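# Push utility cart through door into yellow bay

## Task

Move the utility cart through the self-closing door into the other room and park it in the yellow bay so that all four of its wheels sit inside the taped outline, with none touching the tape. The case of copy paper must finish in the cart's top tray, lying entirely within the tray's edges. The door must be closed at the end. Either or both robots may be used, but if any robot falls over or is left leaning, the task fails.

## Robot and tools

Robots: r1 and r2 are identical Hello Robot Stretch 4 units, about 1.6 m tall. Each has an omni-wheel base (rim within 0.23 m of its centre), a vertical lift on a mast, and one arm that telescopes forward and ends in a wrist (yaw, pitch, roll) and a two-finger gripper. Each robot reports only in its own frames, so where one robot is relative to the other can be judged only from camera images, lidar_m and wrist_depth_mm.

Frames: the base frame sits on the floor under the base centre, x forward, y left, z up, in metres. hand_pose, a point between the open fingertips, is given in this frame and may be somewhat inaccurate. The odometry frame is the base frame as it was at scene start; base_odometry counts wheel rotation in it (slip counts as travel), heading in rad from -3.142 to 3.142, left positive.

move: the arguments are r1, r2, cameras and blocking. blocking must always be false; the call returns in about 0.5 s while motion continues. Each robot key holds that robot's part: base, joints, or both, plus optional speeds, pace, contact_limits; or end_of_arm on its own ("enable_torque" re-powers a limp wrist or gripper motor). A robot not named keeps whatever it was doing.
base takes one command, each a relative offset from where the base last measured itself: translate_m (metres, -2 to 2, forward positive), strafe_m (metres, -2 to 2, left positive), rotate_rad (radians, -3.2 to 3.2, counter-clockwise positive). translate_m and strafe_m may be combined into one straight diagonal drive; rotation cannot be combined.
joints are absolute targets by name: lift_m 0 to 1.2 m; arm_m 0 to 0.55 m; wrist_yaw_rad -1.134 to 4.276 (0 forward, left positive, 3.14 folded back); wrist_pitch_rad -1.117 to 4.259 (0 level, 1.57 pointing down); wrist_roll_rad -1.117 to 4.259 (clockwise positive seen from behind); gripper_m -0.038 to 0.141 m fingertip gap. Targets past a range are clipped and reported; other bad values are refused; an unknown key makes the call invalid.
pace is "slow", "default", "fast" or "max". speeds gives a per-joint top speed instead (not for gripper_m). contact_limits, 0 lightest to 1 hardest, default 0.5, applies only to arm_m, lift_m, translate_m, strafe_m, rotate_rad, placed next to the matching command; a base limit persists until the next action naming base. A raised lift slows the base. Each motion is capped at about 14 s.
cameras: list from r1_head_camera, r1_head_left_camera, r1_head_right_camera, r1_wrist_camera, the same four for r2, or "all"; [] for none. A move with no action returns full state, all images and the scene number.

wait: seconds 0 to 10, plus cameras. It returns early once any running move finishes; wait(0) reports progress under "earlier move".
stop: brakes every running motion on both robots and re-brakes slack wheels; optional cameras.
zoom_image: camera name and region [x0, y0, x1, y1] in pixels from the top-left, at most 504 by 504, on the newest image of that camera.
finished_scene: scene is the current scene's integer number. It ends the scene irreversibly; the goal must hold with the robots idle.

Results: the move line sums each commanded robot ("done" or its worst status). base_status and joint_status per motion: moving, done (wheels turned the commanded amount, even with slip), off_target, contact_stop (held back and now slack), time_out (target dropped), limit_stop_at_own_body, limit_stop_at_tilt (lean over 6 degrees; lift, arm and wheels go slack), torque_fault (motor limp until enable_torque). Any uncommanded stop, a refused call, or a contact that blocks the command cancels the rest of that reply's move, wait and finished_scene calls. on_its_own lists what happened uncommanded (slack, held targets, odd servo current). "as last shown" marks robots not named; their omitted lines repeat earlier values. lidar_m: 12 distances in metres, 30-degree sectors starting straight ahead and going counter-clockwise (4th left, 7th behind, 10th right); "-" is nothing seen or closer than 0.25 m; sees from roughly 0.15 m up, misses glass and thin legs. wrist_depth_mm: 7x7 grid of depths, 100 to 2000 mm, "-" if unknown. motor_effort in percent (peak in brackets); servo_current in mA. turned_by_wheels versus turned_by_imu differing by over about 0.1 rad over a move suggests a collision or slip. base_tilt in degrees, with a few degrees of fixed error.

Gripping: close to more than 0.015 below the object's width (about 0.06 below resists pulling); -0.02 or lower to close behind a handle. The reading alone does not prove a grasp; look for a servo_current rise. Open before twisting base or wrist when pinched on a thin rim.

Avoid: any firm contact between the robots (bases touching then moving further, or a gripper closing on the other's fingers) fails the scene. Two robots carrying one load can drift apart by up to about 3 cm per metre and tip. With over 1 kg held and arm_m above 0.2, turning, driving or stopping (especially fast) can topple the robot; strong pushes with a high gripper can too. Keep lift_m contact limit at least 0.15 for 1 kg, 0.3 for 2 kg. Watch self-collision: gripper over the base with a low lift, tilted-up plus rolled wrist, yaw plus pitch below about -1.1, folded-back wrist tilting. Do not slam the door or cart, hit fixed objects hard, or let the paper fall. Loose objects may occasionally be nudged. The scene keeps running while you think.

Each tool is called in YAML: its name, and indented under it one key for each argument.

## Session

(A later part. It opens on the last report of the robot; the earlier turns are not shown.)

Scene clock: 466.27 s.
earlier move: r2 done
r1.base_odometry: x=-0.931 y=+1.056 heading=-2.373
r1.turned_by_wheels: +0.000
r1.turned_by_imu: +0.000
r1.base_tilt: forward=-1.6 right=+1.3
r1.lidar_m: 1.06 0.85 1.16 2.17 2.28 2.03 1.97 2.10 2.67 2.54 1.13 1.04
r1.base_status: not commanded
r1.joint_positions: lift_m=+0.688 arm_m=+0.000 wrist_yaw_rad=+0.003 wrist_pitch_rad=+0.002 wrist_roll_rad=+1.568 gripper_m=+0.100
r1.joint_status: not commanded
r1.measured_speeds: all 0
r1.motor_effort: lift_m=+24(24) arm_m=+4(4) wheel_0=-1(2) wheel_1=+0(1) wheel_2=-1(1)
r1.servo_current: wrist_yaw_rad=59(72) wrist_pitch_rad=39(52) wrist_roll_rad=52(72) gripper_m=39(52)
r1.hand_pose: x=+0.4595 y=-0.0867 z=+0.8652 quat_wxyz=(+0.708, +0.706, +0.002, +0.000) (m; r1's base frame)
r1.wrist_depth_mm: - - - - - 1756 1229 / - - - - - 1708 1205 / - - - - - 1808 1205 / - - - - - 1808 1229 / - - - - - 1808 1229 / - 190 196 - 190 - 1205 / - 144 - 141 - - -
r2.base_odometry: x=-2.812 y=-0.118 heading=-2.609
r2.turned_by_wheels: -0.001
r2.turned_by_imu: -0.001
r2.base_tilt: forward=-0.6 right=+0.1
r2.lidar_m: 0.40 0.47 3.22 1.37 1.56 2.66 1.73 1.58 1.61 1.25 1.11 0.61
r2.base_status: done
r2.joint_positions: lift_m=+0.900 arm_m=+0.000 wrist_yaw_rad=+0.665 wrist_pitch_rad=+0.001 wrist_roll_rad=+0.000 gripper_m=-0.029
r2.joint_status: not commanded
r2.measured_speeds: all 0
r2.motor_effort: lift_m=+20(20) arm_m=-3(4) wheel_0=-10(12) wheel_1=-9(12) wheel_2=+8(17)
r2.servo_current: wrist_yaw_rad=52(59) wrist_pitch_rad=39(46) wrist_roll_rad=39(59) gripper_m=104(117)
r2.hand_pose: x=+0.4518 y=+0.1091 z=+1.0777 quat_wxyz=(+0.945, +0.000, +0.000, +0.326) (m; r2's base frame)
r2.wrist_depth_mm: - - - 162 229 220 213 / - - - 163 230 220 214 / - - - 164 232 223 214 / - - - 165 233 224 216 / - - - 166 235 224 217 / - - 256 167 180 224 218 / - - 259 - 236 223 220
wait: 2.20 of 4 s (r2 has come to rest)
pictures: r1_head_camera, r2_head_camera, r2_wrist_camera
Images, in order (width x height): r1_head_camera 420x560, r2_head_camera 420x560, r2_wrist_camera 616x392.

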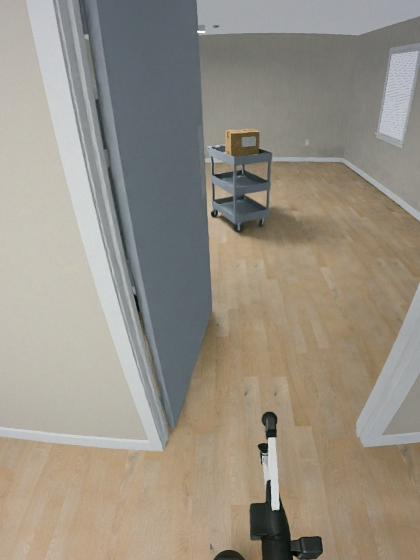

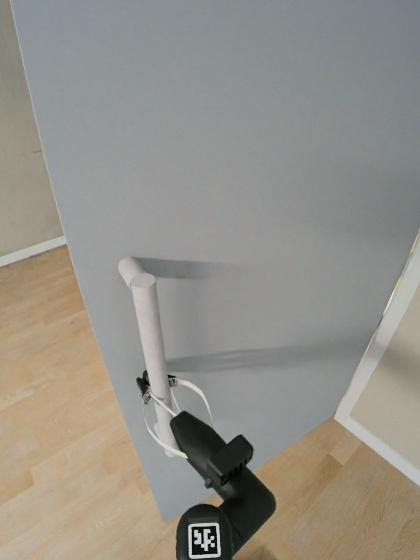

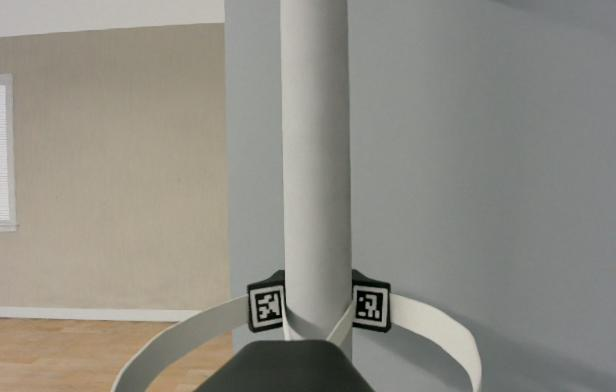

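move:
  blocking: false
  r2: {"base": {"translate_m": -0.127, "strafe_m": -0.078}, "pace": "slow"}

wait:
  seconds: 4

move:
  blocking: false
  r2: {"base": {"translate_m": -0.113, "strafe_m": -0.098}, "pace": "slow"}

wait:
  seconds: 4
  cameras: ["r2_head_camera", "r2_wrist_camera", "r1_head_camera"]

Scene clock: 479.03 s.
move: r2 moving
r1: as last shown
r1.lidar_m: 1.05 0.85 1.15 2.17 2.27 2.05 1.96 2.09 2.64 2.51 1.15 1.05
r1.motor_effort: lift_m=+24(24) arm_m=+3(4) wheel_0=-1(2) wheel_1=+0(1) wheel_2=-1(1)
r1.servo_current: wrist_yaw_rad=52(59) wrist_pitch_rad=39(46) wrist_roll_rad=33(52) gripper_m=39(46)
r1.wrist_depth_mm: - - - - - 1708 1182 / - - - - - 1756 1229 / - - - - - 1756 1229 / - - - - - 1756 1281 / - - - - - 1661 1229 / - 190 195 - 190 - 1205 / - 144 - 140 - - -
r2.base_odometry: x=-2.805 y=-0.105 heading=-2.610
r2.turned_by_wheels: +0.000
r2.turned_by_imu: +0.000
r2.base_tilt: forward=-0.6 right=+0.0
r2.lidar_m: 0.40 0.47 3.19 1.37 1.58 2.64 1.72 1.57 1.60 1.24 1.13 0.65
r2.base_status: translate_m moving; strafe_m moving
r2.joint_positions: lift_m=+0.900 arm_m=+0.000 wrist_yaw_rad=+0.665 wrist_pitch_rad=+0.001 wrist_roll_rad=+0.000 gripper_m=-0.029
r2.joint_status: not commanded
r2.measured_speeds: translate_m=-0.047 strafe_m=-0.029 rotate_rad=+0.000 lift_m=+0.000 arm_m=+0.000 wrist_yaw_rad=+0.000 wrist_pitch_rad=+0.000 wrist_roll_rad=+0.000
r2.motor_effort: lift_m=+20(20) arm_m=-3(4) wheel_0=-1(8) wheel_1=-12(14) wheel_2=+12(14)
r2.servo_current: wrist_yaw_rad=59(59) wrist_pitch_rad=33(46) wrist_roll_rad=52(59) gripper_m=104(104)
r2.hand_pose: x=+0.4518 y=+0.1091 z=+1.0777 quat_wxyz=(+0.945, +0.000, +0.000, +0.326) (m; r2's base frame)
r2.wrist_depth_mm: - - - 166 230 221 213 / - - - 167 230 222 215 / - - - 164 232 224 216 / - - - 165 234 226 217 / - - - 166 236 225 219 / - - 256 167 180 225 220 / - - 259 - 236 224 221
pictures: none

Scene clock: 481.20 s.
earlier move: r2 done
r1.base_odometry: x=-0.931 y=+1.056 heading=-2.373
r1.turned_by_wheels: +0.000
r1.turned_by_imu: +0.000
r1.base_tilt: forward=-1.6 right=+1.3
r1.lidar_m: 1.04 0.87 1.17 2.17 2.28 2.03 1.96 2.10 2.63 2.54 1.15 1.04
r1.base_status: not commanded
r1.joint_positions: lift_m=+0.688 arm_m=+0.000 wrist_yaw_rad=+0.003 wrist_pitch_rad=+0.002 wrist_roll_rad=+1.568 gripper_m=+0.100
r1.joint_status: not commanded
r1.measured_speeds: all 0
r1.motor_effort: lift_m=+24(24) arm_m=+4(4) wheel_0=-1(2) wheel_1=+0(1) wheel_2=-1(1)
r1.servo_current: wrist_yaw_rad=46(65) wrist_pitch_rad=39(52) wrist_roll_rad=59(78) gripper_m=39(52)
r1.hand_pose: x=+0.4595 y=-0.0867 z=+0.8652 quat_wxyz=(+0.708, +0.706, +0.002, +0.000) (m; r1's base frame)
r1.wrist_depth_mm: - - - - - 1756 1205 / - - - - - 1708 1229 / - - - - - 1756 1229 / - - - - - 1808 1229 / - - - - - 1808 1281 / - - 211 - 193 1464 1255 / - 144 - 141 - - -
r2.base_odometry: x=-2.742 y=+0.014 heading=-2.610
r2.turned_by_wheels: -0.001
r2.turned_by_imu: -0.001
r2.base_tilt: forward=-0.6 right=+0.1
r2.lidar_m: 0.40 0.46 3.34 1.42 1.71 2.41 1.59 1.44 1.45 1.26 1.15 0.72
r2.base_status: done
r2.joint_positions: lift_m=+0.900 arm_m=+0.000 wrist_yaw_rad=+0.659 wrist_pitch_rad=+0.001 wrist_roll_rad=+0.000 gripper_m=-0.029
r2.joint_status: not commanded
r2.measured_speeds: all 0
r2.motor_effort: lift_m=+20(20) arm_m=-3(4) wheel_0=-7(8) wheel_1=-11(14) wheel_2=+8(15)
r2.servo_current: wrist_yaw_rad=59(78) wrist_pitch_rad=39(46) wrist_roll_rad=52(59) gripper_m=98(111)
r2.hand_pose: x=+0.4525 y=+0.1073 z=+1.0777 quat_wxyz=(+0.946, +0.000, +0.000, +0.323) (m; r2's base frame)
r2.wrist_depth_mm: - - 240 160 237 236 235 / - - 242 161 237 237 236 / - - 243 163 239 238 237 / - - 244 163 241 241 238 / - - 246 165 241 241 240 / - - 246 166 178 241 240 / - - 248 - 244 244 242
wait: 2.17 of 4 s (r2 has come to rest)
pictures: none

Scene clock: 481.70 s.
move: r2 moving
r1: as last shown
r1.lidar_m: 1.06 0.84 1.16 2.16 2.28 2.07 1.95 2.07 2.63 2.54 1.13 1.07
r1.servo_current: wrist_yaw_rad=52(72) wrist_pitch_rad=52(52) wrist_roll_rad=65(65) gripper_m=39(52)
r1.wrist_depth_mm: - - - - - 1708 1229 / - - - - - 1661 1255 / - - - - - 1808 1229 / - - - - - 1808 1255 / - - - - - 1756 1205 / - - 212 - 193 1499 1281 / - 144 - 141 - - -
r2.base_odometry: x=-2.738 y=+0.026 heading=-2.611
r2.turned_by_wheels: -0.001
r2.turned_by_imu: -0.001
r2.base_tilt: forward=-0.6 right=+0.1
r2.lidar_m: 0.38 0.46 3.36 1.46 1.73 2.40 1.56 1.42 1.43 1.26 1.12 0.74
r2.base_status: translate_m moving; strafe_m moving
r2.joint_positions: lift_m=+0.900 arm_m=+0.000 wrist_yaw_rad=+0.659 wrist_pitch_rad=+0.001 wrist_roll_rad=+0.000 gripper_m=-0.029
r2.joint_status: not commanded
r2.measured_speeds: translate_m=-0.039 strafe_m=-0.034 rotate_rad=-0.005 lift_m=+0.000 arm_m=+0.000 wrist_yaw_rad=+0.000 wrist_pitch_rad=+0.000 wrist_roll_rad=+0.000
r2.motor_effort: lift_m=+20(20) arm_m=-3(3) wheel_0=-3(8) wheel_1=-14(17) wheel_2=+12(14)
r2.servo_current: wrist_yaw_rad=72(72) wrist_pitch_rad=39(46) wrist_roll_rad=59(59) gripper_m=104(111)
r2.hand_pose: x=+0.4525 y=+0.1073 z=+1.0777 quat_wxyz=(+0.946, +0.000, +0.000, +0.323) (m; r2's base frame)
r2.wrist_depth_mm: - - 239 161 238 237 237 / - - 241 162 239 238 239 / - - 243 163 241 240 239 / - - 245 163 241 242 241 / - - 245 165 243 243 243 / - - 245 166 178 243 244 / - - 247 - 246 245 245
pictures: none

Scene clock: 484.00 s.
earlier move: r2 done
r1.base_odometry: x=-0.931 y=+1.056 heading=-2.373
r1.turned_by_wheels: +0.000
r1.turned_by_imu: +0.000
r1.base_tilt: forward=-1.6 right=+1.2
r1.lidar_m: 1.18 0.86 1.16 2.17 2.25 2.03 1.97 2.10 2.64 2.56 1.14 1.06
r1.base_status: not commanded
r1.joint_positions: lift_m=+0.688 arm_m=+0.000 wrist_yaw_rad=+0.003 wrist_pitch_rad=+0.002 wrist_roll_rad=+1.568 gripper_m=+0.100
r1.joint_status: not commanded
r1.measured_speeds: all 0
r1.motor_effort: lift_m=+24(24) arm_m=+3(4) wheel_0=-1(2) wheel_1=+0(1) wheel_2=-1(1)
r1.servo_current: wrist_yaw_rad=65(72) wrist_pitch_rad=46(52) wrist_roll_rad=59(65) gripper_m=46(52)
r1.hand_pose: x=+0.4595 y=-0.0867 z=+0.8652 quat_wxyz=(+0.708, +0.706, +0.002, +0.000) (m; r1's base frame)
r1.wrist_depth_mm: - - - - - 1756 1205 / - - - - - 1756 1205 / - - - - - 1756 1255 / - - - - - 1756 1255 / - - - - - 1808 1255 / - - 214 - 198 1576 1281 / - 144 - 140 - - -
r2.base_odometry: x=-2.695 y=+0.155 heading=-2.611
r2.turned_by_wheels: +0.000
r2.turned_by_imu: -0.023
r2.base_tilt: forward=-0.6 right=+0.1
r2.lidar_m: 0.38 0.44 3.47 1.53 1.85 2.23 1.41 1.28 1.32 1.27 1.12 0.87
r2.base_status: done
r2.joint_positions: lift_m=+0.900 arm_m=+0.000 wrist_yaw_rad=+0.656 wrist_pitch_rad=+0.001 wrist_roll_rad=+0.000 gripper_m=-0.029
r2.joint_status: not commanded
r2.measured_speeds: all 0
r2.motor_effort: lift_m=+20(20) arm_m=-2(4) wheel_0=-12(15) wheel_1=-9(18) wheel_2=+11(15)
r2.servo_current: wrist_yaw_rad=98(98) wrist_pitch_rad=39(46) wrist_roll_rad=46(59) gripper_m=104(111)
r2.hand_pose: x=+0.4528 y=+0.1066 z=+1.0777 quat_wxyz=(+0.947, +0.000, +0.000, +0.322) (m; r2's base frame)
r2.wrist_depth_mm: - - 230 162 248 258 270 / - - 232 236 250 259 268 / - - 232 164 251 259 272 / - - 233 164 252 264 272 / - - 236 166 253 264 273 / - - 232 167 179 267 274 / - - 236 - 258 263 278
wait: 2.30 of 4 s (r2 has come to rest)
pictures: r1_head_camera, r2_head_camera, r2_wrist_camera
Images, in order (width x height): r1_head_camera 420x560, r2_head_camera 420x560, r2_wrist_camera 616x392.

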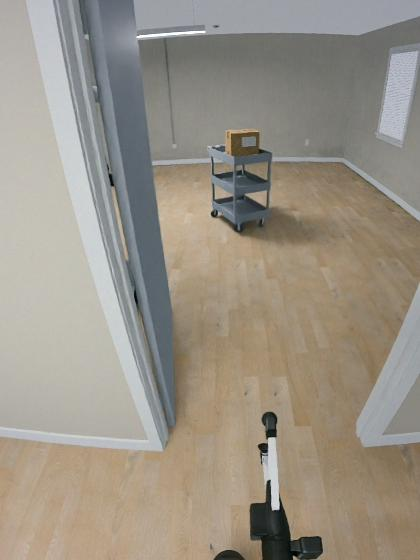

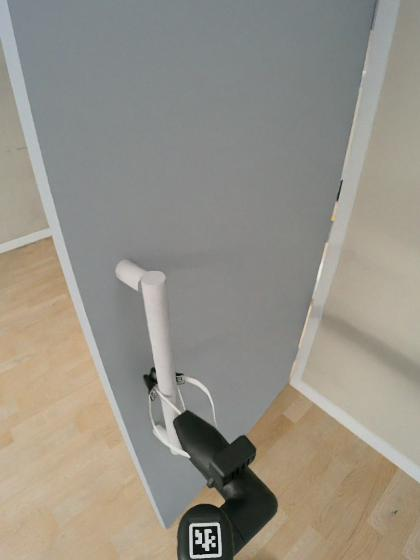

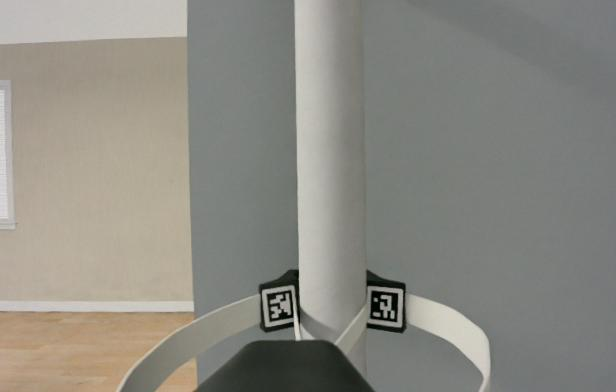

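move:
  blocking: false
  r1: {"base": {"strafe_m": -0.21}}

wait:
  seconds: 3
  cameras: ["r1_head_camera"]

Scene clock: 535.60 s.
move: r1 moving
r1.base_odometry: x=-0.956 y=+1.082 heading=-2.373
r1.turned_by_wheels: +0.000
r1.turned_by_imu: +0.000
r1.base_tilt: forward=-1.6 right=+1.3
r1.lidar_m: 1.47 0.88 1.17 2.21 2.29 2.04 1.96 2.07 2.59 2.50 1.15 1.02
r1.base_status: strafe_m moving
r1.joint_positions: lift_m=+0.688 arm_m=+0.000 wrist_yaw_rad=+0.003 wrist_pitch_rad=+0.002 wrist_roll_rad=+1.568 gripper_m=+0.100
r1.joint_status: not commanded
r1.measured_speeds: translate_m=+0.000 strafe_m=-0.141 rotate_rad=+0.001 lift_m=+0.000 arm_m=+0.000 wrist_yaw_rad=+0.000 wrist_pitch_rad=+0.000 wrist_roll_rad=+0.000
r1.motor_effort: lift_m=+24(24) arm_m=+4(4) wheel_0=+10(10) wheel_1=-8(10) wheel_2=+0(1)
r1.servo_current: wrist_yaw_rad=59(65) wrist_pitch_rad=39(52) wrist_roll_rad=33(59) gripper_m=39(52)
r1.hand_pose: x=+0.4595 y=-0.0867 z=+0.8652 quat_wxyz=(+0.708, +0.706, +0.002, +0.000) (m; r1's base frame)
r1.wrist_depth_mm: - - - - - 1808 1205 / - - - - - 1708 1205 / - - - - - 1808 1229 / - - - - - 1756 1229 / - - - - - 1808 1308 / - - 214 - 199 1576 1281 / - 144 - 141 - - -
r2: as last shown
r2.turned_by_imu: +0.000
r2.lidar_m: 0.40 0.44 3.48 1.52 1.83 2.24 1.42 1.29 1.30 1.26 1.13 0.86
r2.motor_effort: lift_m=+20(20) arm_m=-2(3) wheel_0=-12(13) wheel_1=-8(9) wheel_2=+10(11)
r2.servo_current: wrist_yaw_rad=78(91) wrist_pitch_rad=39(46) wrist_roll_rad=39(52) gripper_m=98(104)
r2.wrist_depth_mm: - - 229 161 249 258 268 / - - 231 235 250 260 270 / - - 233 164 251 260 272 / - - 235 164 252 263 272 / - - 235 167 254 264 274 / - - 233 167 178 265 274 / - - 236 - 257 262 278
pictures: none

Scene clock: 537.10 s.
earlier move: r1 done
r1.base_odometry: x=-1.077 y=+1.207 heading=-2.373
r1.turned_by_wheels: +0.000
r1.turned_by_imu: -0.001
r1.base_tilt: forward=-1.6 right=+1.3
r1.lidar_m: 3.24 0.95 1.16 2.38 2.47 2.06 1.98 2.11 2.43 2.33 1.12 0.93
r1.base_status: done
r1.joint_positions: lift_m=+0.688 arm_m=+0.000 wrist_yaw_rad=+0.003 wrist_pitch_rad=+0.002 wrist_roll_rad=+1.568 gripper_m=+0.100
r1.joint_status: not commanded
r1.measured_speeds: all 0
r1.motor_effort: lift_m=+24(24) arm_m=+4(4) wheel_0=+1(12) wheel_1=+1(11) wheel_2=+0(1)
r1.servo_current: wrist_yaw_rad=39(72) wrist_pitch_rad=46(52) wrist_roll_rad=46(65) gripper_m=39(52)
r1.hand_pose: x=+0.4595 y=-0.0867 z=+0.8652 quat_wxyz=(+0.708, +0.706, +0.002, +0.000) (m; r1's base frame)
r1.wrist_depth_mm: - - - - - 1708 1229 / - - - - - 1756 1229 / - - - - - 1756 1229 / - - - - - 1756 1229 / - - - - - 1756 1255 / - - 214 - 199 1576 1255 / - - - 144 - 1756 1281
r2.base_odometry: x=-2.695 y=+0.155 heading=-2.611
r2.turned_by_wheels: +0.000
r2.turned_by_imu: +0.000
r2.base_tilt: forward=-0.6 right=+0.1
r2.lidar_m: 0.42 0.44 3.49 1.52 1.84 2.28 1.44 1.30 1.29 1.27 1.13 0.85
r2.base_status: not commanded
r2.joint_positions: lift_m=+0.900 arm_m=+0.000 wrist_yaw_rad=+0.656 wrist_pitch_rad=+0.001 wrist_roll_rad=+0.000 gripper_m=-0.029
r2.joint_status: not commanded
r2.measured_speeds: all 0
r2.motor_effort: lift_m=+20(20) arm_m=-3(3) wheel_0=-12(13) wheel_1=-9(9) wheel_2=+11(11)
r2.servo_current: wrist_yaw_rad=78(91) wrist_pitch_rad=39(46) wrist_roll_rad=52(65) gripper_m=98(111)
r2.hand_pose: x=+0.4528 y=+0.1066 z=+1.0777 quat_wxyz=(+0.947, +0.000, +0.000, +0.322) (m; r2's base frame)
r2.wrist_depth_mm: - - 231 162 248 258 267 / - - 232 234 250 258 267 / - - 232 164 252 260 272 / - - 233 165 253 263 273 / - - 235 167 255 265 274 / - - 233 167 178 267 274 / - - 236 - 258 262 278
wait: 1.50 of 3 s (r1 has come to rest)
pictures: r1_head_camera
Images, in order (width x height): r1_head_camera 420x560.

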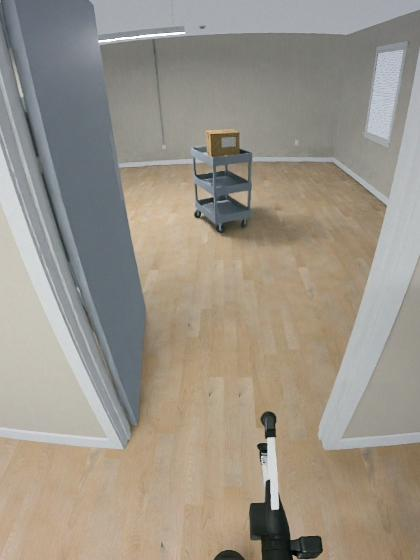

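move:
  blocking: false
  r1: {"base": {"translate_m": 1.0}}

wait:
  seconds: 6
  cameras: ["r1_head_camera", "r1_head_left_camera"]

Scene clock: 545.13 s.
move: r1 moving
r1.base_odometry: x=-1.099 y=+1.185 heading=-2.373
r1.turned_by_wheels: +0.000
r1.turned_by_imu: +0.000
r1.base_tilt: forward=-1.6 right=+1.3
r1.lidar_m: 3.20 0.94 1.11 2.38 2.47 2.09 2.01 2.13 2.44 2.33 1.09 0.90
r1.base_status: translate_m moving
r1.joint_positions: lift_m=+0.688 arm_m=+0.000 wrist_yaw_rad=+0.003 wrist_pitch_rad=+0.002 wrist_roll_rad=+1.568 gripper_m=+0.100
r1.joint_status: not commanded
r1.measured_speeds: translate_m=+0.120 strafe_m=+0.000 rotate_rad=+0.003 lift_m=+0.000 arm_m=+0.000 wrist_yaw_rad=+0.000 wrist_pitch_rad=+0.000 wrist_roll_rad=+0.000
r1.motor_effort: lift_m=+24(24) arm_m=+4(4) wheel_0=+7(8) wheel_1=+6(7) wheel_2=-7(9)
r1.servo_current: wrist_yaw_rad=78(78) wrist_pitch_rad=39(46) wrist_roll_rad=52(65) gripper_m=46(52)
r1.hand_pose: x=+0.4595 y=-0.0867 z=+0.8652 quat_wxyz=(+0.708, +0.706, +0.002, +0.000) (m; r1's base frame)
r1.wrist_depth_mm: - - - - - 1708 1205 / - - - - - 1756 1229 / - - - - - 1756 1255 / - - - - - 1808 1205 / - - - - - 1808 1229 / - - 216 - 198 1618 1255 / - - - 144 - 1661 1255
r2: as last shown
r2.lidar_m: 0.40 0.43 3.47 1.52 1.83 2.26 1.44 1.30 1.31 1.27 1.12 0.86
r2.motor_effort: lift_m=+20(20) arm_m=-3(4) wheel_0=-13(13) wheel_1=-9(9) wheel_2=+11(11)
r2.servo_current: wrist_yaw_rad=85(91) wrist_pitch_rad=46(46) wrist_roll_rad=46(65) gripper_m=104(104)
r2.wrist_depth_mm: - - 230 162 248 258 268 / - - 231 236 250 258 268 / - - 233 163 251 260 271 / - - 234 165 252 263 272 / - - 235 167 254 264 274 / - - 233 167 179 266 276 / - - 236 - 258 262 279
pictures: none

Scene clock: 549.47 s.
earlier move: r1 done
r1.base_odometry: x=-1.796 y=+0.512 heading=-2.373
r1.turned_by_wheels: +0.000
r1.turned_by_imu: +0.000
r1.base_tilt: forward=-1.6 right=+1.3
r1.lidar_m: 2.25 0.78 0.51 0.45 0.52 3.09 3.01 3.12 0.49 0.44 2.45 3.34
r1.base_status: done
r1.joint_positions: lift_m=+0.688 arm_m=+0.000 wrist_yaw_rad=+0.003 wrist_pitch_rad=+0.002 wrist_roll_rad=+1.568 gripper_m=+0.100
r1.joint_status: not commanded
r1.measured_speeds: all 0
r1.motor_effort: lift_m=+24(24) arm_m=+3(4) wheel_0=+3(8) wheel_1=+2(7) wheel_2=+2(10)
r1.servo_current: wrist_yaw_rad=39(78) wrist_pitch_rad=39(52) wrist_roll_rad=52(65) gripper_m=46(52)
r1.hand_pose: x=+0.4595 y=-0.0867 z=+0.8652 quat_wxyz=(+0.708, +0.706, +0.002, +0.000) (m; r1's base frame)
r1.wrist_depth_mm: - - - - - 1708 1205 / - - - - - 1661 1229 / - - - - - 1756 1205 / - - - - - 1808 1255 / - - - - - 1808 1255 / - - 214 - 198 1618 1281 / - - - 144 - 1756 1255
r2.base_odometry: x=-2.695 y=+0.155 heading=-2.611
r2.turned_by_wheels: +0.000
r2.turned_by_imu: +0.001
r2.base_tilt: forward=-0.6 right=+0.1
r2.lidar_m: 0.42 0.44 3.47 1.54 1.87 2.24 1.43 1.27 1.31 1.26 1.14 0.87
r2.base_status: not commanded
r2.joint_positions: lift_m=+0.900 arm_m=+0.000 wrist_yaw_rad=+0.656 wrist_pitch_rad=+0.001 wrist_roll_rad=+0.000 gripper_m=-0.029
r2.joint_status: not commanded
r2.measured_speeds: all 0
r2.motor_effort: lift_m=+20(20) arm_m=-3(4) wheel_0=-12(13) wheel_1=-9(9) wheel_2=+10(11)
r2.servo_current: wrist_yaw_rad=98(98) wrist_pitch_rad=39(52) wrist_roll_rad=39(65) gripper_m=98(111)
r2.hand_pose: x=+0.4528 y=+0.1066 z=+1.0777 quat_wxyz=(+0.947, +0.000, +0.000, +0.322) (m; r2's base frame)
r2.wrist_depth_mm: - - 230 162 249 259 268 / - - 231 236 249 259 268 / - - 232 164 251 262 271 / - - 234 165 252 263 273 / - - 236 166 254 264 273 / - - 234 167 178 266 276 / - - 236 - 257 262 277
wait: 4.33 of 6 s (r1 has come to rest)
pictures: r1_head_camera, r1_head_left_camera
Images, in order (width x height): r1_head_camera 420x560, r1_head_left_camera 420x672.

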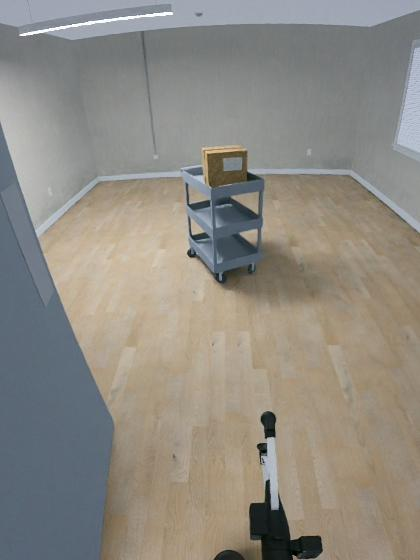

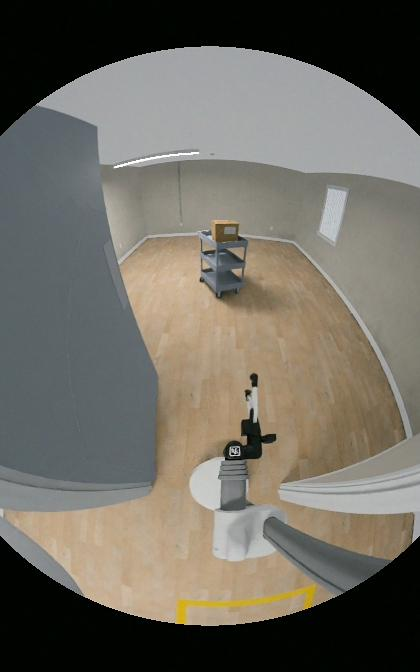

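move:
  blocking: false
  r1: {"base": {"translate_m": 1.0}}

wait:
  seconds: 6
  cameras: ["r1_head_camera", "r1_head_left_camera"]

Scene clock: 559.57 s.
move: r1 moving
r1.base_odometry: x=-1.818 y=+0.490 heading=-2.372
r1.turned_by_wheels: +0.000
r1.turned_by_imu: +0.000
r1.base_tilt: forward=-1.6 right=+1.3
r1.lidar_m: 2.23 0.81 0.52 0.45 0.51 3.12 3.04 3.17 0.47 0.48 2.42 3.35
r1.base_status: translate_m moving
r1.joint_positions: lift_m=+0.688 arm_m=+0.000 wrist_yaw_rad=+0.003 wrist_pitch_rad=+0.002 wrist_roll_rad=+1.568 gripper_m=+0.100
r1.joint_status: not commanded
r1.measured_speeds: translate_m=+0.122 strafe_m=+0.001 rotate_rad=-0.003 lift_m=+0.000 arm_m=+0.000 wrist_yaw_rad=+0.000 wrist_pitch_rad=+0.000 wrist_roll_rad=+0.000
r1.motor_effort: lift_m=+24(24) arm_m=+4(4) wheel_0=+7(8) wheel_1=+6(7) wheel_2=-9(9)
r1.servo_current: wrist_yaw_rad=46(59) wrist_pitch_rad=46(46) wrist_roll_rad=46(72) gripper_m=39(46)
r1.hand_pose: x=+0.4595 y=-0.0867 z=+0.8652 quat_wxyz=(+0.708, +0.706, +0.002, +0.000) (m; r1's base frame)
r1.wrist_depth_mm: - - - - - 1808 1229 / - - - - - 1808 1205 / - - - - - 1708 1229 / - - - - - 1808 1255 / - - - - - 1756 1255 / - - 214 - 198 1576 1255 / - - - 144 - 1756 1229
r2: as last shown
r2.turned_by_imu: +0.000
r2.lidar_m: 0.36 0.45 3.49 1.54 1.83 2.25 1.45 1.30 1.32 1.26 1.12 0.84
r2.motor_effort: lift_m=+20(20) arm_m=-3(3) wheel_0=-12(13) wheel_1=-9(9) wheel_2=+10(11)
r2.servo_current: wrist_yaw_rad=72(91) wrist_pitch_rad=39(46) wrist_roll_rad=59(59) gripper_m=104(104)
r2.wrist_depth_mm: - - 230 162 248 257 268 / - - 231 235 251 259 270 / - - 231 164 250 260 270 / - - 234 165 251 263 272 / - - 234 167 255 265 274 / - - 233 167 178 266 276 / - - 236 - 259 262 278
pictures: none

Scene clock: 563.90 s.
earlier move: r1 done
r1.base_odometry: x=-2.514 y=-0.184 heading=-2.372
r1.turned_by_wheels: +0.000
r1.turned_by_imu: +0.000
r1.base_tilt: forward=-1.6 right=+1.3
r1.lidar_m: 1.26 3.35 0.95 0.58 0.61 0.77 4.11 1.13 1.50 2.37 2.47 3.40
r1.base_status: done
r1.joint_positions: lift_m=+0.688 arm_m=+0.000 wrist_yaw_rad=+0.003 wrist_pitch_rad=+0.002 wrist_roll_rad=+1.568 gripper_m=+0.100
r1.joint_status: not commanded
r1.measured_speeds: all 0
r1.motor_effort: lift_m=+24(24) arm_m=+4(4) wheel_0=+3(8) wheel_1=+1(8) wheel_2=+0(10)
r1.servo_current: wrist_yaw_rad=52(85) wrist_pitch_rad=46(52) wrist_roll_rad=33(78) gripper_m=39(52)
r1.hand_pose: x=+0.4595 y=-0.0867 z=+0.8652 quat_wxyz=(+0.708, +0.706, +0.002, +0.000) (m; r1's base frame)
r1.wrist_depth_mm: - - - - - 1756 1205 / - - - - - 1708 1229 / - - - - - 1756 1229 / - - - 1281 - 1756 1182 / - - - 1281 - 1576 1078 / - - 214 - 197 1464 1281 / - - - 144 - 1808 1281
r2.base_odometry: x=-2.695 y=+0.155 heading=-2.611
r2.turned_by_wheels: +0.000
r2.turned_by_imu: +0.001
r2.base_tilt: forward=-0.6 right=+0.1
r2.lidar_m: 0.42 0.44 1.11 1.54 1.83 2.26 1.43 1.28 1.33 1.27 1.13 0.86
r2.base_status: not commanded
r2.joint_positions: lift_m=+0.900 arm_m=+0.000 wrist_yaw_rad=+0.656 wrist_pitch_rad=+0.001 wrist_roll_rad=+0.000 gripper_m=-0.029
r2.joint_status: not commanded
r2.measured_speeds: all 0
r2.motor_effort: lift_m=+20(20) arm_m=-3(4) wheel_0=-13(13) wheel_1=-8(9) wheel_2=+10(11)
r2.servo_current: wrist_yaw_rad=78(98) wrist_pitch_rad=33(52) wrist_roll_rad=59(65) gripper_m=98(111)
r2.hand_pose: x=+0.4528 y=+0.1066 z=+1.0777 quat_wxyz=(+0.947, +0.000, +0.000, +0.322) (m; r2's base frame)
r2.wrist_depth_mm: - - 231 162 249 259 268 / - - 230 235 250 259 267 / - - 232 164 250 263 271 / - - 235 165 251 262 272 / - - 236 167 254 265 274 / - - 234 167 177 265 277 / - - 236 - 257 264 278
wait: 4.33 of 6 s (r1 has come to rest)
pictures: r1_head_camera, r1_head_left_camera
Images, in order (width x height): r1_head_camera 420x560, r1_head_left_camera 420x672.

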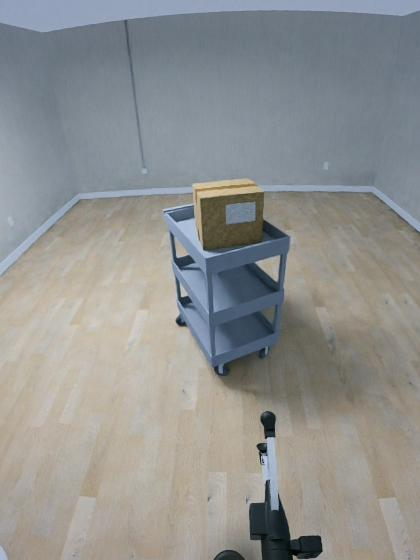

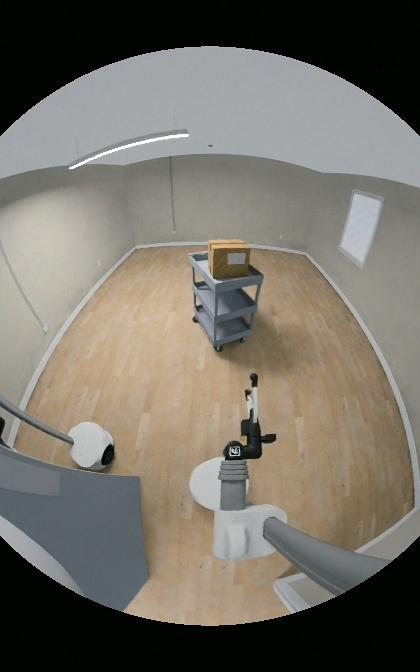

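move:
  blocking: false
  r1: {"base": {"rotate_rad": 0.52}}

wait:
  seconds: 3

move:
  blocking: false
  r1: {"base": {"translate_m": 1.0}}

wait:
  seconds: 6
  cameras: ["r1_head_camera", "r1_head_left_camera", "r1_head_right_camera"]

Scene clock: 589.97 s.
move: r1 moving
r1.base_odometry: x=-2.514 y=-0.184 heading=-2.120
r1.turned_by_wheels: +0.252
r1.turned_by_imu: +0.253
r1.base_tilt: forward=-1.6 right=+1.3
r1.lidar_m: 1.26 2.75 0.85 0.58 0.65 0.99 1.15 1.19 2.09 2.37 2.72 1.29
r1.base_status: rotate_rad moving
r1.joint_positions: lift_m=+0.688 arm_m=+0.000 wrist_yaw_rad=+0.002 wrist_pitch_rad=+0.002 wrist_roll_rad=+1.568 gripper_m=+0.100
r1.joint_status: not commanded
r1.measured_speeds: translate_m=-0.002 strafe_m=+0.001 rotate_rad=+0.973 lift_m=+0.000 arm_m=+0.000 wrist_yaw_rad=+0.000 wrist_pitch_rad=+0.000 wrist_roll_rad=+0.000
r1.motor_effort: lift_m=+24(24) arm_m=+4(4) wheel_0=-8(8) wheel_1=-7(8) wheel_2=-8(8)
r1.servo_current: wrist_yaw_rad=65(65) wrist_pitch_rad=46(46) wrist_roll_rad=59(59) gripper_m=46(46)
r1.hand_pose: x=+0.4595 y=-0.0868 z=+0.8652 quat_wxyz=(+0.708, +0.706, +0.002, +0.000) (m; r1's base frame)
r1.wrist_depth_mm: - - - - - 1756 1160 / - - - - - - 1098 / - - - 1205 - - 1098 / - - - 1464 - 1576 1182 / - - - - - 1808 1255 / - - 214 - 198 1576 1255 / - - - 144 - 1756 1255
r2: as last shown
r2.turned_by_imu: +0.000
r2.lidar_m: 0.42 0.43 1.06 1.54 1.84 2.24 1.43 1.27 1.31 1.25 1.14 0.83
r2.motor_effort: lift_m=+20(20) arm_m=-3(4) wheel_0=-12(13) wheel_1=-9(9) wheel_2=+10(11)
r2.servo_current: wrist_yaw_rad=72(85) wrist_pitch_rad=46(46) wrist_roll_rad=46(59) gripper_m=104(111)
r2.wrist_depth_mm: - - 230 162 249 257 268 / - - 231 236 249 260 268 / - - 232 164 252 262 271 / - - 234 165 251 263 272 / - - 236 167 254 265 274 / - - 234 167 178 267 274 / - - 235 - 257 260 277
pictures: none

Scene clock: 590.80 s.
earlier move: r1 done
r1.base_odometry: x=-2.514 y=-0.184 heading=-1.853
r1.turned_by_wheels: +0.267
r1.turned_by_imu: +0.269
r1.base_tilt: forward=-1.6 right=+1.3
r1.lidar_m: 3.38 0.97 0.58 0.59 0.77 3.96 1.12 1.49 2.37 2.45 3.39 1.23
r1.base_status: done
r1.joint_positions: lift_m=+0.688 arm_m=+0.000 wrist_yaw_rad=+0.002 wrist_pitch_rad=+0.002 wrist_roll_rad=+1.568 gripper_m=+0.100
r1.joint_status: not commanded
r1.measured_speeds: all 0
r1.motor_effort: lift_m=+24(24) arm_m=+4(4) wheel_0=-2(8) wheel_1=-2(8) wheel_2=-2(8)
r1.servo_current: wrist_yaw_rad=52(65) wrist_pitch_rad=39(52) wrist_roll_rad=59(65) gripper_m=46(52)
r1.hand_pose: x=+0.4595 y=-0.0868 z=+0.8652 quat_wxyz=(+0.708, +0.706, +0.002, +0.000) (m; r1's base frame)
r1.wrist_depth_mm: - - - 1255 - 1397 1182 / - - - - - 1756 1182 / - - - - - 1808 1229 / - - - - - 1756 1229 / - - - - - 1863 1229 / - - 215 - 198 1576 1281 / - - - 144 - 1808 1255
r2.base_odometry: x=-2.695 y=+0.155 heading=-2.611
r2.turned_by_wheels: +0.000
r2.turned_by_imu: +0.000
r2.base_tilt: forward=-0.6 right=+0.1
r2.lidar_m: 0.40 0.45 0.97 1.54 1.86 2.23 1.42 1.29 1.30 1.27 1.13 0.87
r2.base_status: not commanded
r2.joint_positions: lift_m=+0.900 arm_m=+0.000 wrist_yaw_rad=+0.656 wrist_pitch_rad=+0.001 wrist_roll_rad=+0.000 gripper_m=-0.029
r2.joint_status: not commanded
r2.measured_speeds: all 0
r2.motor_effort: lift_m=+20(21) arm_m=-3(4) wheel_0=-12(13) wheel_1=-9(9) wheel_2=+10(11)
r2.servo_current: wrist_yaw_rad=72(98) wrist_pitch_rad=39(46) wrist_roll_rad=52(59) gripper_m=98(111)
r2.hand_pose: x=+0.4528 y=+0.1066 z=+1.0777 quat_wxyz=(+0.947, +0.000, +0.000, +0.322) (m; r2's base frame)
r2.wrist_depth_mm: - - 230 162 249 259 268 / - - 231 235 249 258 268 / - - 232 164 250 259 270 / - - 233 165 252 262 272 / - - 235 167 255 264 273 / - - 234 167 178 266 276 / - - 236 - 258 263 277
wait: 0.83 of 3 s (r1 has come to rest)
pictures: none

Scene clock: 591.30 s.
move: r1 moving
r1.base_odometry: x=-2.523 y=-0.214 heading=-1.853
r1.turned_by_wheels: +0.000
r1.turned_by_imu: +0.000
r1.base_tilt: forward=-1.6 right=+1.3
r1.lidar_m: 3.32 1.01 0.58 0.58 0.75 3.99 1.19 1.52 2.37 2.50 3.38 1.23
r1.base_status: translate_m moving
r1.joint_positions: lift_m=+0.688 arm_m=+0.000 wrist_yaw_rad=+0.002 wrist_pitch_rad=+0.002 wrist_roll_rad=+1.568 gripper_m=+0.100
r1.joint_status: not commanded
r1.measured_speeds: translate_m=+0.122 strafe_m=+0.000 rotate_rad=-0.005 lift_m=+0.000 arm_m=+0.000 wrist_yaw_rad=+0.000 wrist_pitch_rad=+0.000 wrist_roll_rad=+0.000
r1.motor_effort: lift_m=+24(24) arm_m=+4(4) wheel_0=+7(8) wheel_1=+5(6) wheel_2=-8(10)
r1.servo_current: wrist_yaw_rad=39(59) wrist_pitch_rad=39(46) wrist_roll_rad=39(72) gripper_m=39(46)
r1.hand_pose: x=+0.4595 y=-0.0868 z=+0.8652 quat_wxyz=(+0.708, +0.706, +0.002, +0.000) (m; r1's base frame)
r1.wrist_depth_mm: - - - 1281 - 1499 1138 / - - - - - 1756 1229 / - - - - - 1708 1205 / - - - - - 1756 1255 / - - - - - 1808 1255 / - - 215 - 199 1576 1229 / - - - 144 - 1808 1281
r2: as last shown
r2.lidar_m: 0.41 0.43 0.97 1.54 1.86 2.26 1.44 1.28 1.32 1.24 1.13 0.85
r2.motor_effort: lift_m=+20(20) arm_m=-3(3) wheel_0=-12(13) wheel_1=-9(9) wheel_2=+10(11)
r2.servo_current: wrist_yaw_rad=85(91) wrist_pitch_rad=46(46) wrist_roll_rad=46(72) gripper_m=104(104)
r2.wrist_depth_mm: - - 230 161 249 258 268 / - - 231 234 250 259 267 / - - 232 164 250 260 272 / - - 235 165 251 263 271 / - - 235 167 253 265 274 / - 831 234 167 179 267 274 / - - 236 - 258 263 278
pictures: none

Scene clock: 595.63 s.
earlier move: r1 done
r1.base_odometry: x=-2.792 y=-1.144 heading=-1.853
r1.turned_by_wheels: +0.000
r1.turned_by_imu: +0.000
r1.base_tilt: forward=-1.6 right=+1.2
r1.lidar_m: 2.66 1.95 1.86 0.79 0.73 0.87 2.14 2.76 2.85 0.59 0.55 0.83
r1.base_status: done
r1.joint_positions: lift_m=+0.688 arm_m=+0.000 wrist_yaw_rad=+0.002 wrist_pitch_rad=+0.002 wrist_roll_rad=+1.568 gripper_m=+0.100
r1.joint_status: not commanded
r1.measured_speeds: all 0
r1.motor_effort: lift_m=+23(24) arm_m=+4(4) wheel_0=+1(9) wheel_1=+0(8) wheel_2=+1(11)
r1.servo_current: wrist_yaw_rad=46(72) wrist_pitch_rad=39(59) wrist_roll_rad=39(72) gripper_m=39(52)
r1.hand_pose: x=+0.4595 y=-0.0868 z=+0.8652 quat_wxyz=(+0.708, +0.706, +0.002, +0.000) (m; r1's base frame)
r1.wrist_depth_mm: - - - - - 1756 1182 / - - - - - 1756 1229 / - - - - - 1756 1229 / - - - - - 1808 1255 / - - - - - 1808 1229 / - - 215 - 199 1618 1255 / - - - 144 - 1863 1255
r2.base_odometry: x=-2.695 y=+0.155 heading=-2.611
r2.turned_by_wheels: +0.000
r2.turned_by_imu: +0.001
r2.base_tilt: forward=-0.6 right=+0.1
r2.lidar_m: 0.41 0.43 3.46 0.73 1.25 2.24 1.44 1.30 1.31 1.27 1.12 0.83
r2.base_status: not commanded
r2.joint_positions: lift_m=+0.900 arm_m=+0.000 wrist_yaw_rad=+0.656 wrist_pitch_rad=+0.001 wrist_roll_rad=+0.000 gripper_m=-0.029
r2.joint_status: not commanded
r2.measured_speeds: all 0
r2.motor_effort: lift_m=+20(21) arm_m=-3(4) wheel_0=-12(13) wheel_1=-9(9) wheel_2=+11(11)
r2.servo_current: wrist_yaw_rad=85(98) wrist_pitch_rad=46(46) wrist_roll_rad=39(72) gripper_m=104(111)
r2.hand_pose: x=+0.4528 y=+0.1066 z=+1.0777 quat_wxyz=(+0.947, +0.000, +0.000, +0.322) (m; r2's base frame)
r2.wrist_depth_mm: - - 230 162 249 258 268 / - - 231 235 250 258 268 / - - 232 164 252 260 271 / - - 233 165 252 263 273 / - - 235 167 255 264 273 / - - 233 167 178 267 277 / - - 235 - 257 263 277
wait: 4.33 of 6 s (r1 has come to rest)
pictures: r1_head_camera, r1_head_left_camera, r1_head_right_camera
Images, in order (width x height): r1_head_camera 420x560, r1_head_left_camera 420x672, r1_head_right_camera 420x672.

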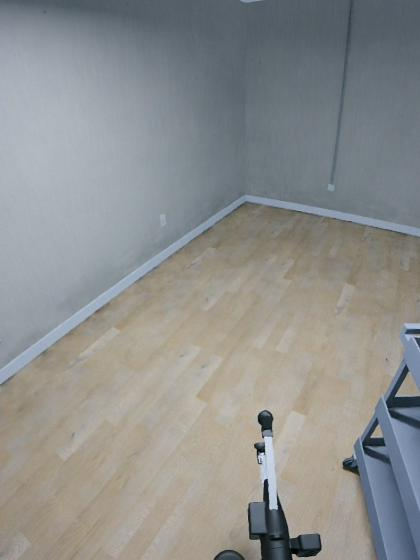

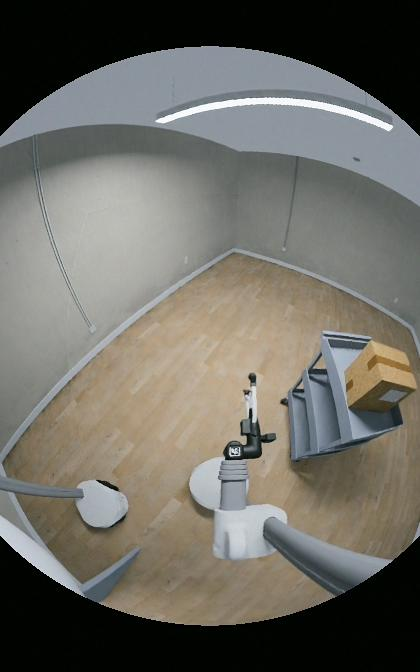

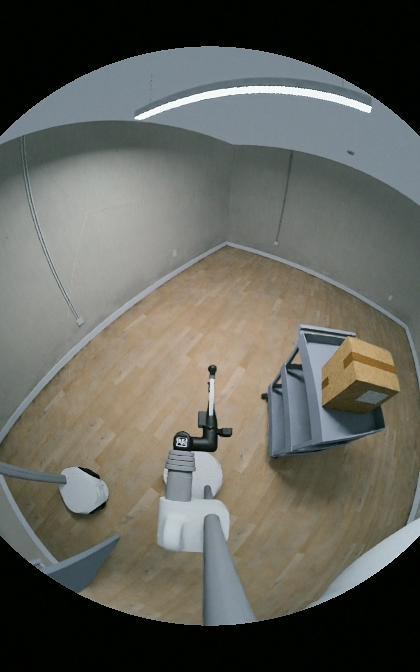

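move:
  blocking: false
  r1: {"base": {"translate_m": 0.95}}

wait:
  seconds: 6
  cameras: ["r1_head_right_camera"]

Scene clock: 608.80 s.
move: r1 moving
r1.base_odometry: x=-2.801 y=-1.174 heading=-1.852
r1.turned_by_wheels: +0.000
r1.turned_by_imu: +0.000
r1.base_tilt: forward=-1.6 right=+1.3
r1.lidar_m: 2.62 1.94 1.85 0.79 0.75 0.89 2.14 2.74 2.87 0.54 0.55 0.80
r1.base_status: translate_m moving
r1.joint_positions: lift_m=+0.688 arm_m=+0.000 wrist_yaw_rad=+0.002 wrist_pitch_rad=+0.002 wrist_roll_rad=+1.568 gripper_m=+0.100
r1.joint_status: not commanded
r1.measured_speeds: translate_m=+0.121 strafe_m=-0.001 rotate_rad=+0.003 lift_m=+0.000 arm_m=+0.000 wrist_yaw_rad=+0.000 wrist_pitch_rad=+0.000 wrist_roll_rad=+0.000
r1.motor_effort: lift_m=+23(23) arm_m=+4(4) wheel_0=+6(8) wheel_1=+6(8) wheel_2=-8(9)
r1.servo_current: wrist_yaw_rad=46(72) wrist_pitch_rad=46(46) wrist_roll_rad=65(65) gripper_m=39(46)
r1.hand_pose: x=+0.4595 y=-0.0868 z=+0.8652 quat_wxyz=(+0.708, +0.706, +0.002, +0.000) (m; r1's base frame)
r1.wrist_depth_mm: - - - - - 1708 1205 / - - - - - 1756 1229 / - - - - - 1756 1229 / - - - - - 1808 1281 / - - - - - 1808 1255 / - - 216 - 198 1576 1255 / - - - 144 - 1863 1281
r2: as last shown
r2.turned_by_imu: +0.000
r2.lidar_m: 0.40 0.44 3.48 0.76 1.17 2.25 1.42 1.28 1.31 1.23 1.12 0.86
r2.motor_effort: lift_m=+20(20) arm_m=-3(4) wheel_0=-12(13) wheel_1=-9(9) wheel_2=+10(11)
r2.servo_current: wrist_yaw_rad=85(85) wrist_pitch_rad=39(39) wrist_roll_rad=46(52) gripper_m=98(104)
r2.wrist_depth_mm: - - 229 162 249 259 268 / - - 230 236 249 259 270 / - - 233 164 251 260 272 / - - 235 165 252 262 272 / - - 235 166 255 264 273 / - - 233 167 179 267 274 / - - 236 - 257 264 278
pictures: none

Scene clock: 612.97 s.
earlier move: r1 done
r1.base_odometry: x=-3.056 y=-2.057 heading=-1.852
r1.turned_by_wheels: +0.000
r1.turned_by_imu: +0.000
r1.base_tilt: forward=-1.6 right=+1.2
r1.lidar_m: 1.98 1.46 1.38 1.46 2.04 1.33 3.69 0.79 0.60 0.60 3.20 3.07
r1.base_status: done
r1.joint_positions: lift_m=+0.688 arm_m=+0.000 wrist_yaw_rad=+0.002 wrist_pitch_rad=+0.002 wrist_roll_rad=+1.568 gripper_m=+0.100
r1.joint_status: not commanded
r1.measured_speeds: all 0
r1.motor_effort: lift_m=+23(23) arm_m=+4(4) wheel_0=+1(8) wheel_1=+2(9) wheel_2=+0(10)
r1.servo_current: wrist_yaw_rad=46(72) wrist_pitch_rad=46(59) wrist_roll_rad=46(65) gripper_m=46(46)
r1.hand_pose: x=+0.4595 y=-0.0868 z=+0.8652 quat_wxyz=(+0.708, +0.706, +0.002, +0.000) (m; r1's base frame)
r1.wrist_depth_mm: - - - - - 1756 1229 / - - - - - 1756 1205 / - - - - - 1756 1205 / - - - - - 1808 1255 / - - - - - 1808 1255 / - 216 211 - 191 1576 1281 / - 144 - 141 - - 1255
r2.base_odometry: x=-2.695 y=+0.155 heading=-2.611
r2.turned_by_wheels: +0.000
r2.turned_by_imu: +0.001
r2.base_tilt: forward=-0.6 right=+0.0
r2.lidar_m: 0.39 0.41 3.48 1.54 1.37 2.23 1.43 1.30 1.33 1.22 1.12 0.87
r2.base_status: not commanded
r2.joint_positions: lift_m=+0.900 arm_m=+0.000 wrist_yaw_rad=+0.656 wrist_pitch_rad=+0.001 wrist_roll_rad=+0.000 gripper_m=-0.029
r2.joint_status: not commanded
r2.measured_speeds: all 0
r2.motor_effort: lift_m=+20(20) arm_m=-3(4) wheel_0=-12(13) wheel_1=-9(9) wheel_2=+10(11)
r2.servo_current: wrist_yaw_rad=78(98) wrist_pitch_rad=39(46) wrist_roll_rad=52(65) gripper_m=104(111)
r2.hand_pose: x=+0.4528 y=+0.1066 z=+1.0777 quat_wxyz=(+0.947, +0.000, +0.000, +0.322) (m; r2's base frame)
r2.wrist_depth_mm: - - 230 162 248 258 268 / - - 232 234 249 259 270 / - - 233 164 251 260 272 / - - 235 165 251 263 273 / - - 234 166 255 264 274 / - - 233 167 178 266 277 / - - 236 - 258 262 277
wait: 4.17 of 6 s (r1 has come to rest)
pictures: r1_head_right_camera
Images, in order (width x height): r1_head_right_camera 420x672.

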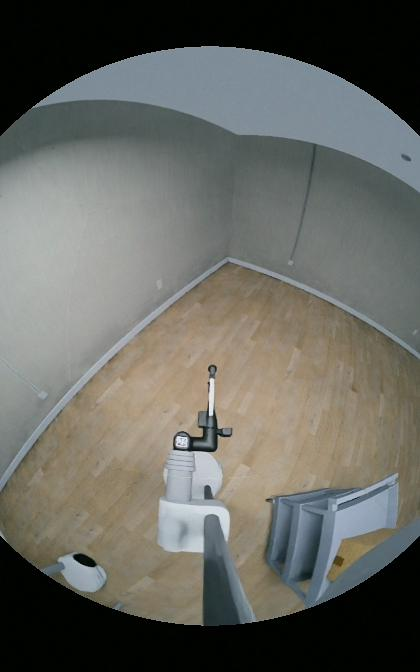

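move:
  blocking: false
  r1: {"base": {"translate_m": 0.773, "strafe_m": -0.56}}

wait:
  seconds: 6

move:
  blocking: false
  r1: {"base": {"rotate_rad": 3.07}}

wait:
  seconds: 5
  cameras: ["r1_head_camera"]

Scene clock: 622.53 s.
move: r1 moving
r1.base_odometry: x=-3.083 y=-2.078 heading=-1.852
r1.turned_by_wheels: +0.000
r1.turned_by_imu: +0.000
r1.base_tilt: forward=-1.6 right=+1.3
r1.lidar_m: 2.01 1.44 1.39 1.44 2.02 1.40 3.78 0.77 0.58 0.59 3.18 3.03
r1.base_status: translate_m moving; strafe_m moving
r1.joint_positions: lift_m=+0.688 arm_m=+0.000 wrist_yaw_rad=+0.002 wrist_pitch_rad=+0.002 wrist_roll_rad=+1.568 gripper_m=+0.100
r1.joint_status: not commanded
r1.measured_speeds: translate_m=+0.110 strafe_m=-0.079 rotate_rad=+0.002 lift_m=+0.000 arm_m=+0.000 wrist_yaw_rad=+0.000 wrist_pitch_rad=+0.000 wrist_roll_rad=+0.000
r1.motor_effort: lift_m=+23(23) arm_m=+4(4) wheel_0=+9(10) wheel_1=-3(6) wheel_2=-8(9)
r1.servo_current: wrist_yaw_rad=26(72) wrist_pitch_rad=46(46) wrist_roll_rad=39(52) gripper_m=46(46)
r1.hand_pose: x=+0.4595 y=-0.0868 z=+0.8652 quat_wxyz=(+0.708, +0.706, +0.002, +0.000) (m; r1's base frame)
r1.wrist_depth_mm: - - - - - 1808 1205 / - - - - - 1756 1205 / - - - - - 1708 1255 / - - - - - 1808 1229 / - - - - - 1808 1281 / - 216 211 - 192 1576 1255 / - 144 - 141 - - 1281
r2: as last shown
r2.turned_by_imu: +0.000
r2.base_tilt: forward=-0.6 right=+0.1
r2.lidar_m: 0.39 0.44 3.49 1.54 1.38 2.28 1.45 1.28 1.29 1.27 1.13 0.85
r2.motor_effort: lift_m=+20(20) arm_m=-3(4) wheel_0=-12(13) wheel_1=-8(9) wheel_2=+10(11)
r2.servo_current: wrist_yaw_rad=78(91) wrist_pitch_rad=39(46) wrist_roll_rad=52(59) gripper_m=91(111)
r2.wrist_depth_mm: - - 230 162 249 259 268 / - - 231 235 249 259 267 / - - 233 164 251 262 271 / - - 233 165 252 263 272 / - - 235 167 255 264 273 / - - 233 167 178 266 276 / - - 236 - 257 262 278
pictures: none

Scene clock: 626.60 s.
earlier move: r1 done
r1.base_odometry: x=-3.808 y=-2.644 heading=-1.852
r1.turned_by_wheels: +0.000
r1.turned_by_imu: -0.003
r1.base_tilt: forward=-1.6 right=+1.2
r1.lidar_m: 2.14 1.57 1.49 1.56 2.16 2.30 0.87 0.95 3.21 3.07 2.22 2.13
r1.base_status: done
r1.joint_positions: lift_m=+0.688 arm_m=+0.000 wrist_yaw_rad=+0.002 wrist_pitch_rad=+0.002 wrist_roll_rad=+1.568 gripper_m=+0.100
r1.joint_status: not commanded
r1.measured_speeds: all 0
r1.motor_effort: lift_m=+23(23) arm_m=+4(4) wheel_0=+1(11) wheel_1=-2(6) wheel_2=-1(10)
r1.servo_current: wrist_yaw_rad=59(72) wrist_pitch_rad=46(52) wrist_roll_rad=52(72) gripper_m=46(52)
r1.hand_pose: x=+0.4595 y=-0.0868 z=+0.8652 quat_wxyz=(+0.708, +0.706, +0.002, +0.000) (m; r1's base frame)
r1.wrist_depth_mm: - - - - - 1618 1229 / - - - - - 1661 1229 / - - - - - 1756 1255 / - - - - - 1708 1281 / - - - - - 1863 1255 / - - 215 - 198 1618 1229 / - 144 - 141 - 137 1255
r2.base_odometry: x=-2.695 y=+0.155 heading=-2.611
r2.turned_by_wheels: +0.000
r2.turned_by_imu: +0.001
r2.base_tilt: forward=-0.6 right=+0.1
r2.lidar_m: 0.41 0.42 3.45 1.50 1.85 2.28 1.40 1.30 1.31 1.26 1.14 0.85
r2.base_status: not commanded
r2.joint_positions: lift_m=+0.900 arm_m=+0.000 wrist_yaw_rad=+0.656 wrist_pitch_rad=+0.001 wrist_roll_rad=+0.000 gripper_m=-0.029
r2.joint_status: not commanded
r2.measured_speeds: all 0
r2.motor_effort: lift_m=+20(20) arm_m=-3(4) wheel_0=-13(13) wheel_1=-9(9) wheel_2=+11(11)
r2.servo_current: wrist_yaw_rad=85(98) wrist_pitch_rad=39(46) wrist_roll_rad=39(65) gripper_m=104(111)
r2.hand_pose: x=+0.4528 y=+0.1066 z=+1.0777 quat_wxyz=(+0.947, +0.000, +0.000, +0.322) (m; r2's base frame)
r2.wrist_depth_mm: - - 229 161 249 258 268 / - - 232 234 249 259 268 / - - 232 164 252 260 271 / - - 234 165 252 263 273 / - - 236 167 255 264 274 / - - 233 167 178 267 276 / - - 236 - 258 264 278
wait: 4.07 of 6 s (r1 has come to rest)
pictures: none

Scene clock: 627.10 s.
move: r1 moving
r1.base_odometry: x=-3.808 y=-2.644 heading=-1.600
r1.turned_by_wheels: +0.253
r1.turned_by_imu: +0.254
r1.base_tilt: forward=-1.6 right=+1.2
r1.lidar_m: 1.77 1.49 1.50 1.75 2.28 2.44 0.84 3.23 3.21 2.50 2.13 2.13
r1.base_status: rotate_rad moving
r1.joint_positions: lift_m=+0.688 arm_m=+0.000 wrist_yaw_rad=+0.002 wrist_pitch_rad=+0.002 wrist_roll_rad=+1.568 gripper_m=+0.100
r1.joint_status: not commanded
r1.measured_speeds: translate_m=-0.001 strafe_m=+0.002 rotate_rad=+0.971 lift_m=+0.000 arm_m=+0.000 wrist_yaw_rad=+0.000 wrist_pitch_rad=+0.000 wrist_roll_rad=+0.000
r1.motor_effort: lift_m=+23(23) arm_m=+3(4) wheel_0=-8(8) wheel_1=-6(9) wheel_2=-8(8)
r1.servo_current: wrist_yaw_rad=46(59) wrist_pitch_rad=46(46) wrist_roll_rad=59(59) gripper_m=46(46)
r1.hand_pose: x=+0.4595 y=-0.0868 z=+0.8652 quat_wxyz=(+0.708, +0.706, +0.001, +0.000) (m; r1's base frame)
r1.wrist_depth_mm: - - - - - 1576 1205 / - - - - - 1708 1229 / - - - - - 1756 1229 / - - - - - 1756 1255 / - - - - - 1661 1281 / - 190 195 - 189 1537 1281 / - 144 - 141 - - 1255
r2: as last shown
r2.turned_by_imu: +0.000
r2.lidar_m: 0.41 0.41 3.46 1.53 1.85 2.26 1.45 1.30 1.33 1.27 1.14 0.86
r2.motor_effort: lift_m=+20(20) arm_m=-3(4) wheel_0=-12(13) wheel_1=-9(9) wheel_2=+10(11)
r2.servo_current: wrist_yaw_rad=85(91) wrist_pitch_rad=39(46) wrist_roll_rad=39(59) gripper_m=111(111)
r2.wrist_depth_mm: - - 230 162 248 258 268 / - - 231 235 249 259 268 / - - 232 164 251 262 271 / - - 234 165 252 263 272 / - - 236 167 255 264 273 / - - 233 167 179 266 276 / - - 236 - 257 263 277
pictures: none

Scene clock: 629.43 s.
earlier move: r1 done
r1.base_odometry: x=-3.808 y=-2.644 heading=+1.217
r1.turned_by_wheels: +2.817
r1.turned_by_imu: +2.832
r1.base_tilt: forward=-1.6 right=+1.3
r1.lidar_m: 0.88 0.90 3.18 3.25 2.29 2.12 2.16 1.63 1.48 1.52 1.98 2.29
r1.base_status: done
r1.joint_positions: lift_m=+0.688 arm_m=+0.000 wrist_yaw_rad=+0.002 wrist_pitch_rad=+0.002 wrist_roll_rad=+1.568 gripper_m=+0.100
r1.joint_status: not commanded
r1.measured_speeds: all 0
r1.motor_effort: lift_m=+23(23) arm_m=-3(4) wheel_0=-3(10) wheel_1=-1(9) wheel_2=+0(8)
r1.servo_current: wrist_yaw_rad=52(72) wrist_pitch_rad=46(52) wrist_roll_rad=39(72) gripper_m=46(52)
r1.hand_pose: x=+0.4595 y=-0.0868 z=+0.8652 quat_wxyz=(+0.708, +0.706, +0.001, +0.000) (m; r1's base frame)
r1.wrist_depth_mm: - - - - - 1661 1229 / - - - - - 1756 1229 / - - - - - 1808 1229 / - - - - - 1808 1255 / - - - - - 1808 1281 / - - 214 - 198 1308 - / - - 931 144 - - -
r2.base_odometry: x=-2.695 y=+0.155 heading=-2.611
r2.turned_by_wheels: +0.000
r2.turned_by_imu: +0.000
r2.base_tilt: forward=-0.6 right=+0.1
r2.lidar_m: 0.41 0.44 3.47 1.53 1.84 2.26 1.45 1.30 1.31 1.26 1.13 0.86
r2.base_status: not commanded
r2.joint_positions: lift_m=+0.900 arm_m=+0.000 wrist_yaw_rad=+0.656 wrist_pitch_rad=+0.001 wrist_roll_rad=+0.000 gripper_m=-0.029
r2.joint_status: not commanded
r2.measured_speeds: all 0
r2.motor_effort: lift_m=+20(20) arm_m=-3(4) wheel_0=-12(13) wheel_1=-9(9) wheel_2=+10(11)
r2.servo_current: wrist_yaw_rad=85(91) wrist_pitch_rad=39(46) wrist_roll_rad=33(59) gripper_m=98(111)
r2.hand_pose: x=+0.4528 y=+0.1066 z=+1.0777 quat_wxyz=(+0.947, +0.000, +0.000, +0.322) (m; r2's base frame)
r2.wrist_depth_mm: - - 230 161 248 258 268 / - - 232 235 249 259 267 / - - 232 164 250 262 271 / - - 233 165 251 263 272 / - - 236 167 254 265 273 / - - 232 167 178 266 276 / - - 236 - 257 263 277
wait: 2.33 of 5 s (r1 has come to rest)
pictures: r1_head_camera
Images, in order (width x height): r1_head_camera 420x560.

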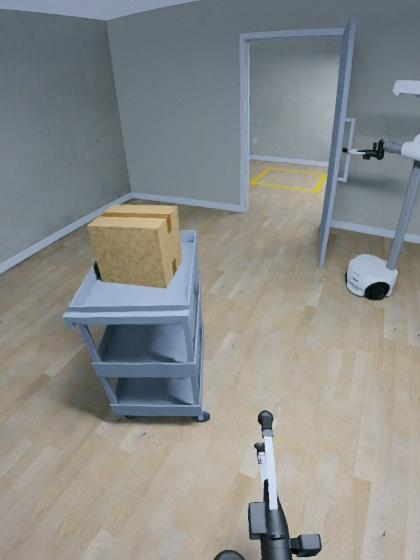

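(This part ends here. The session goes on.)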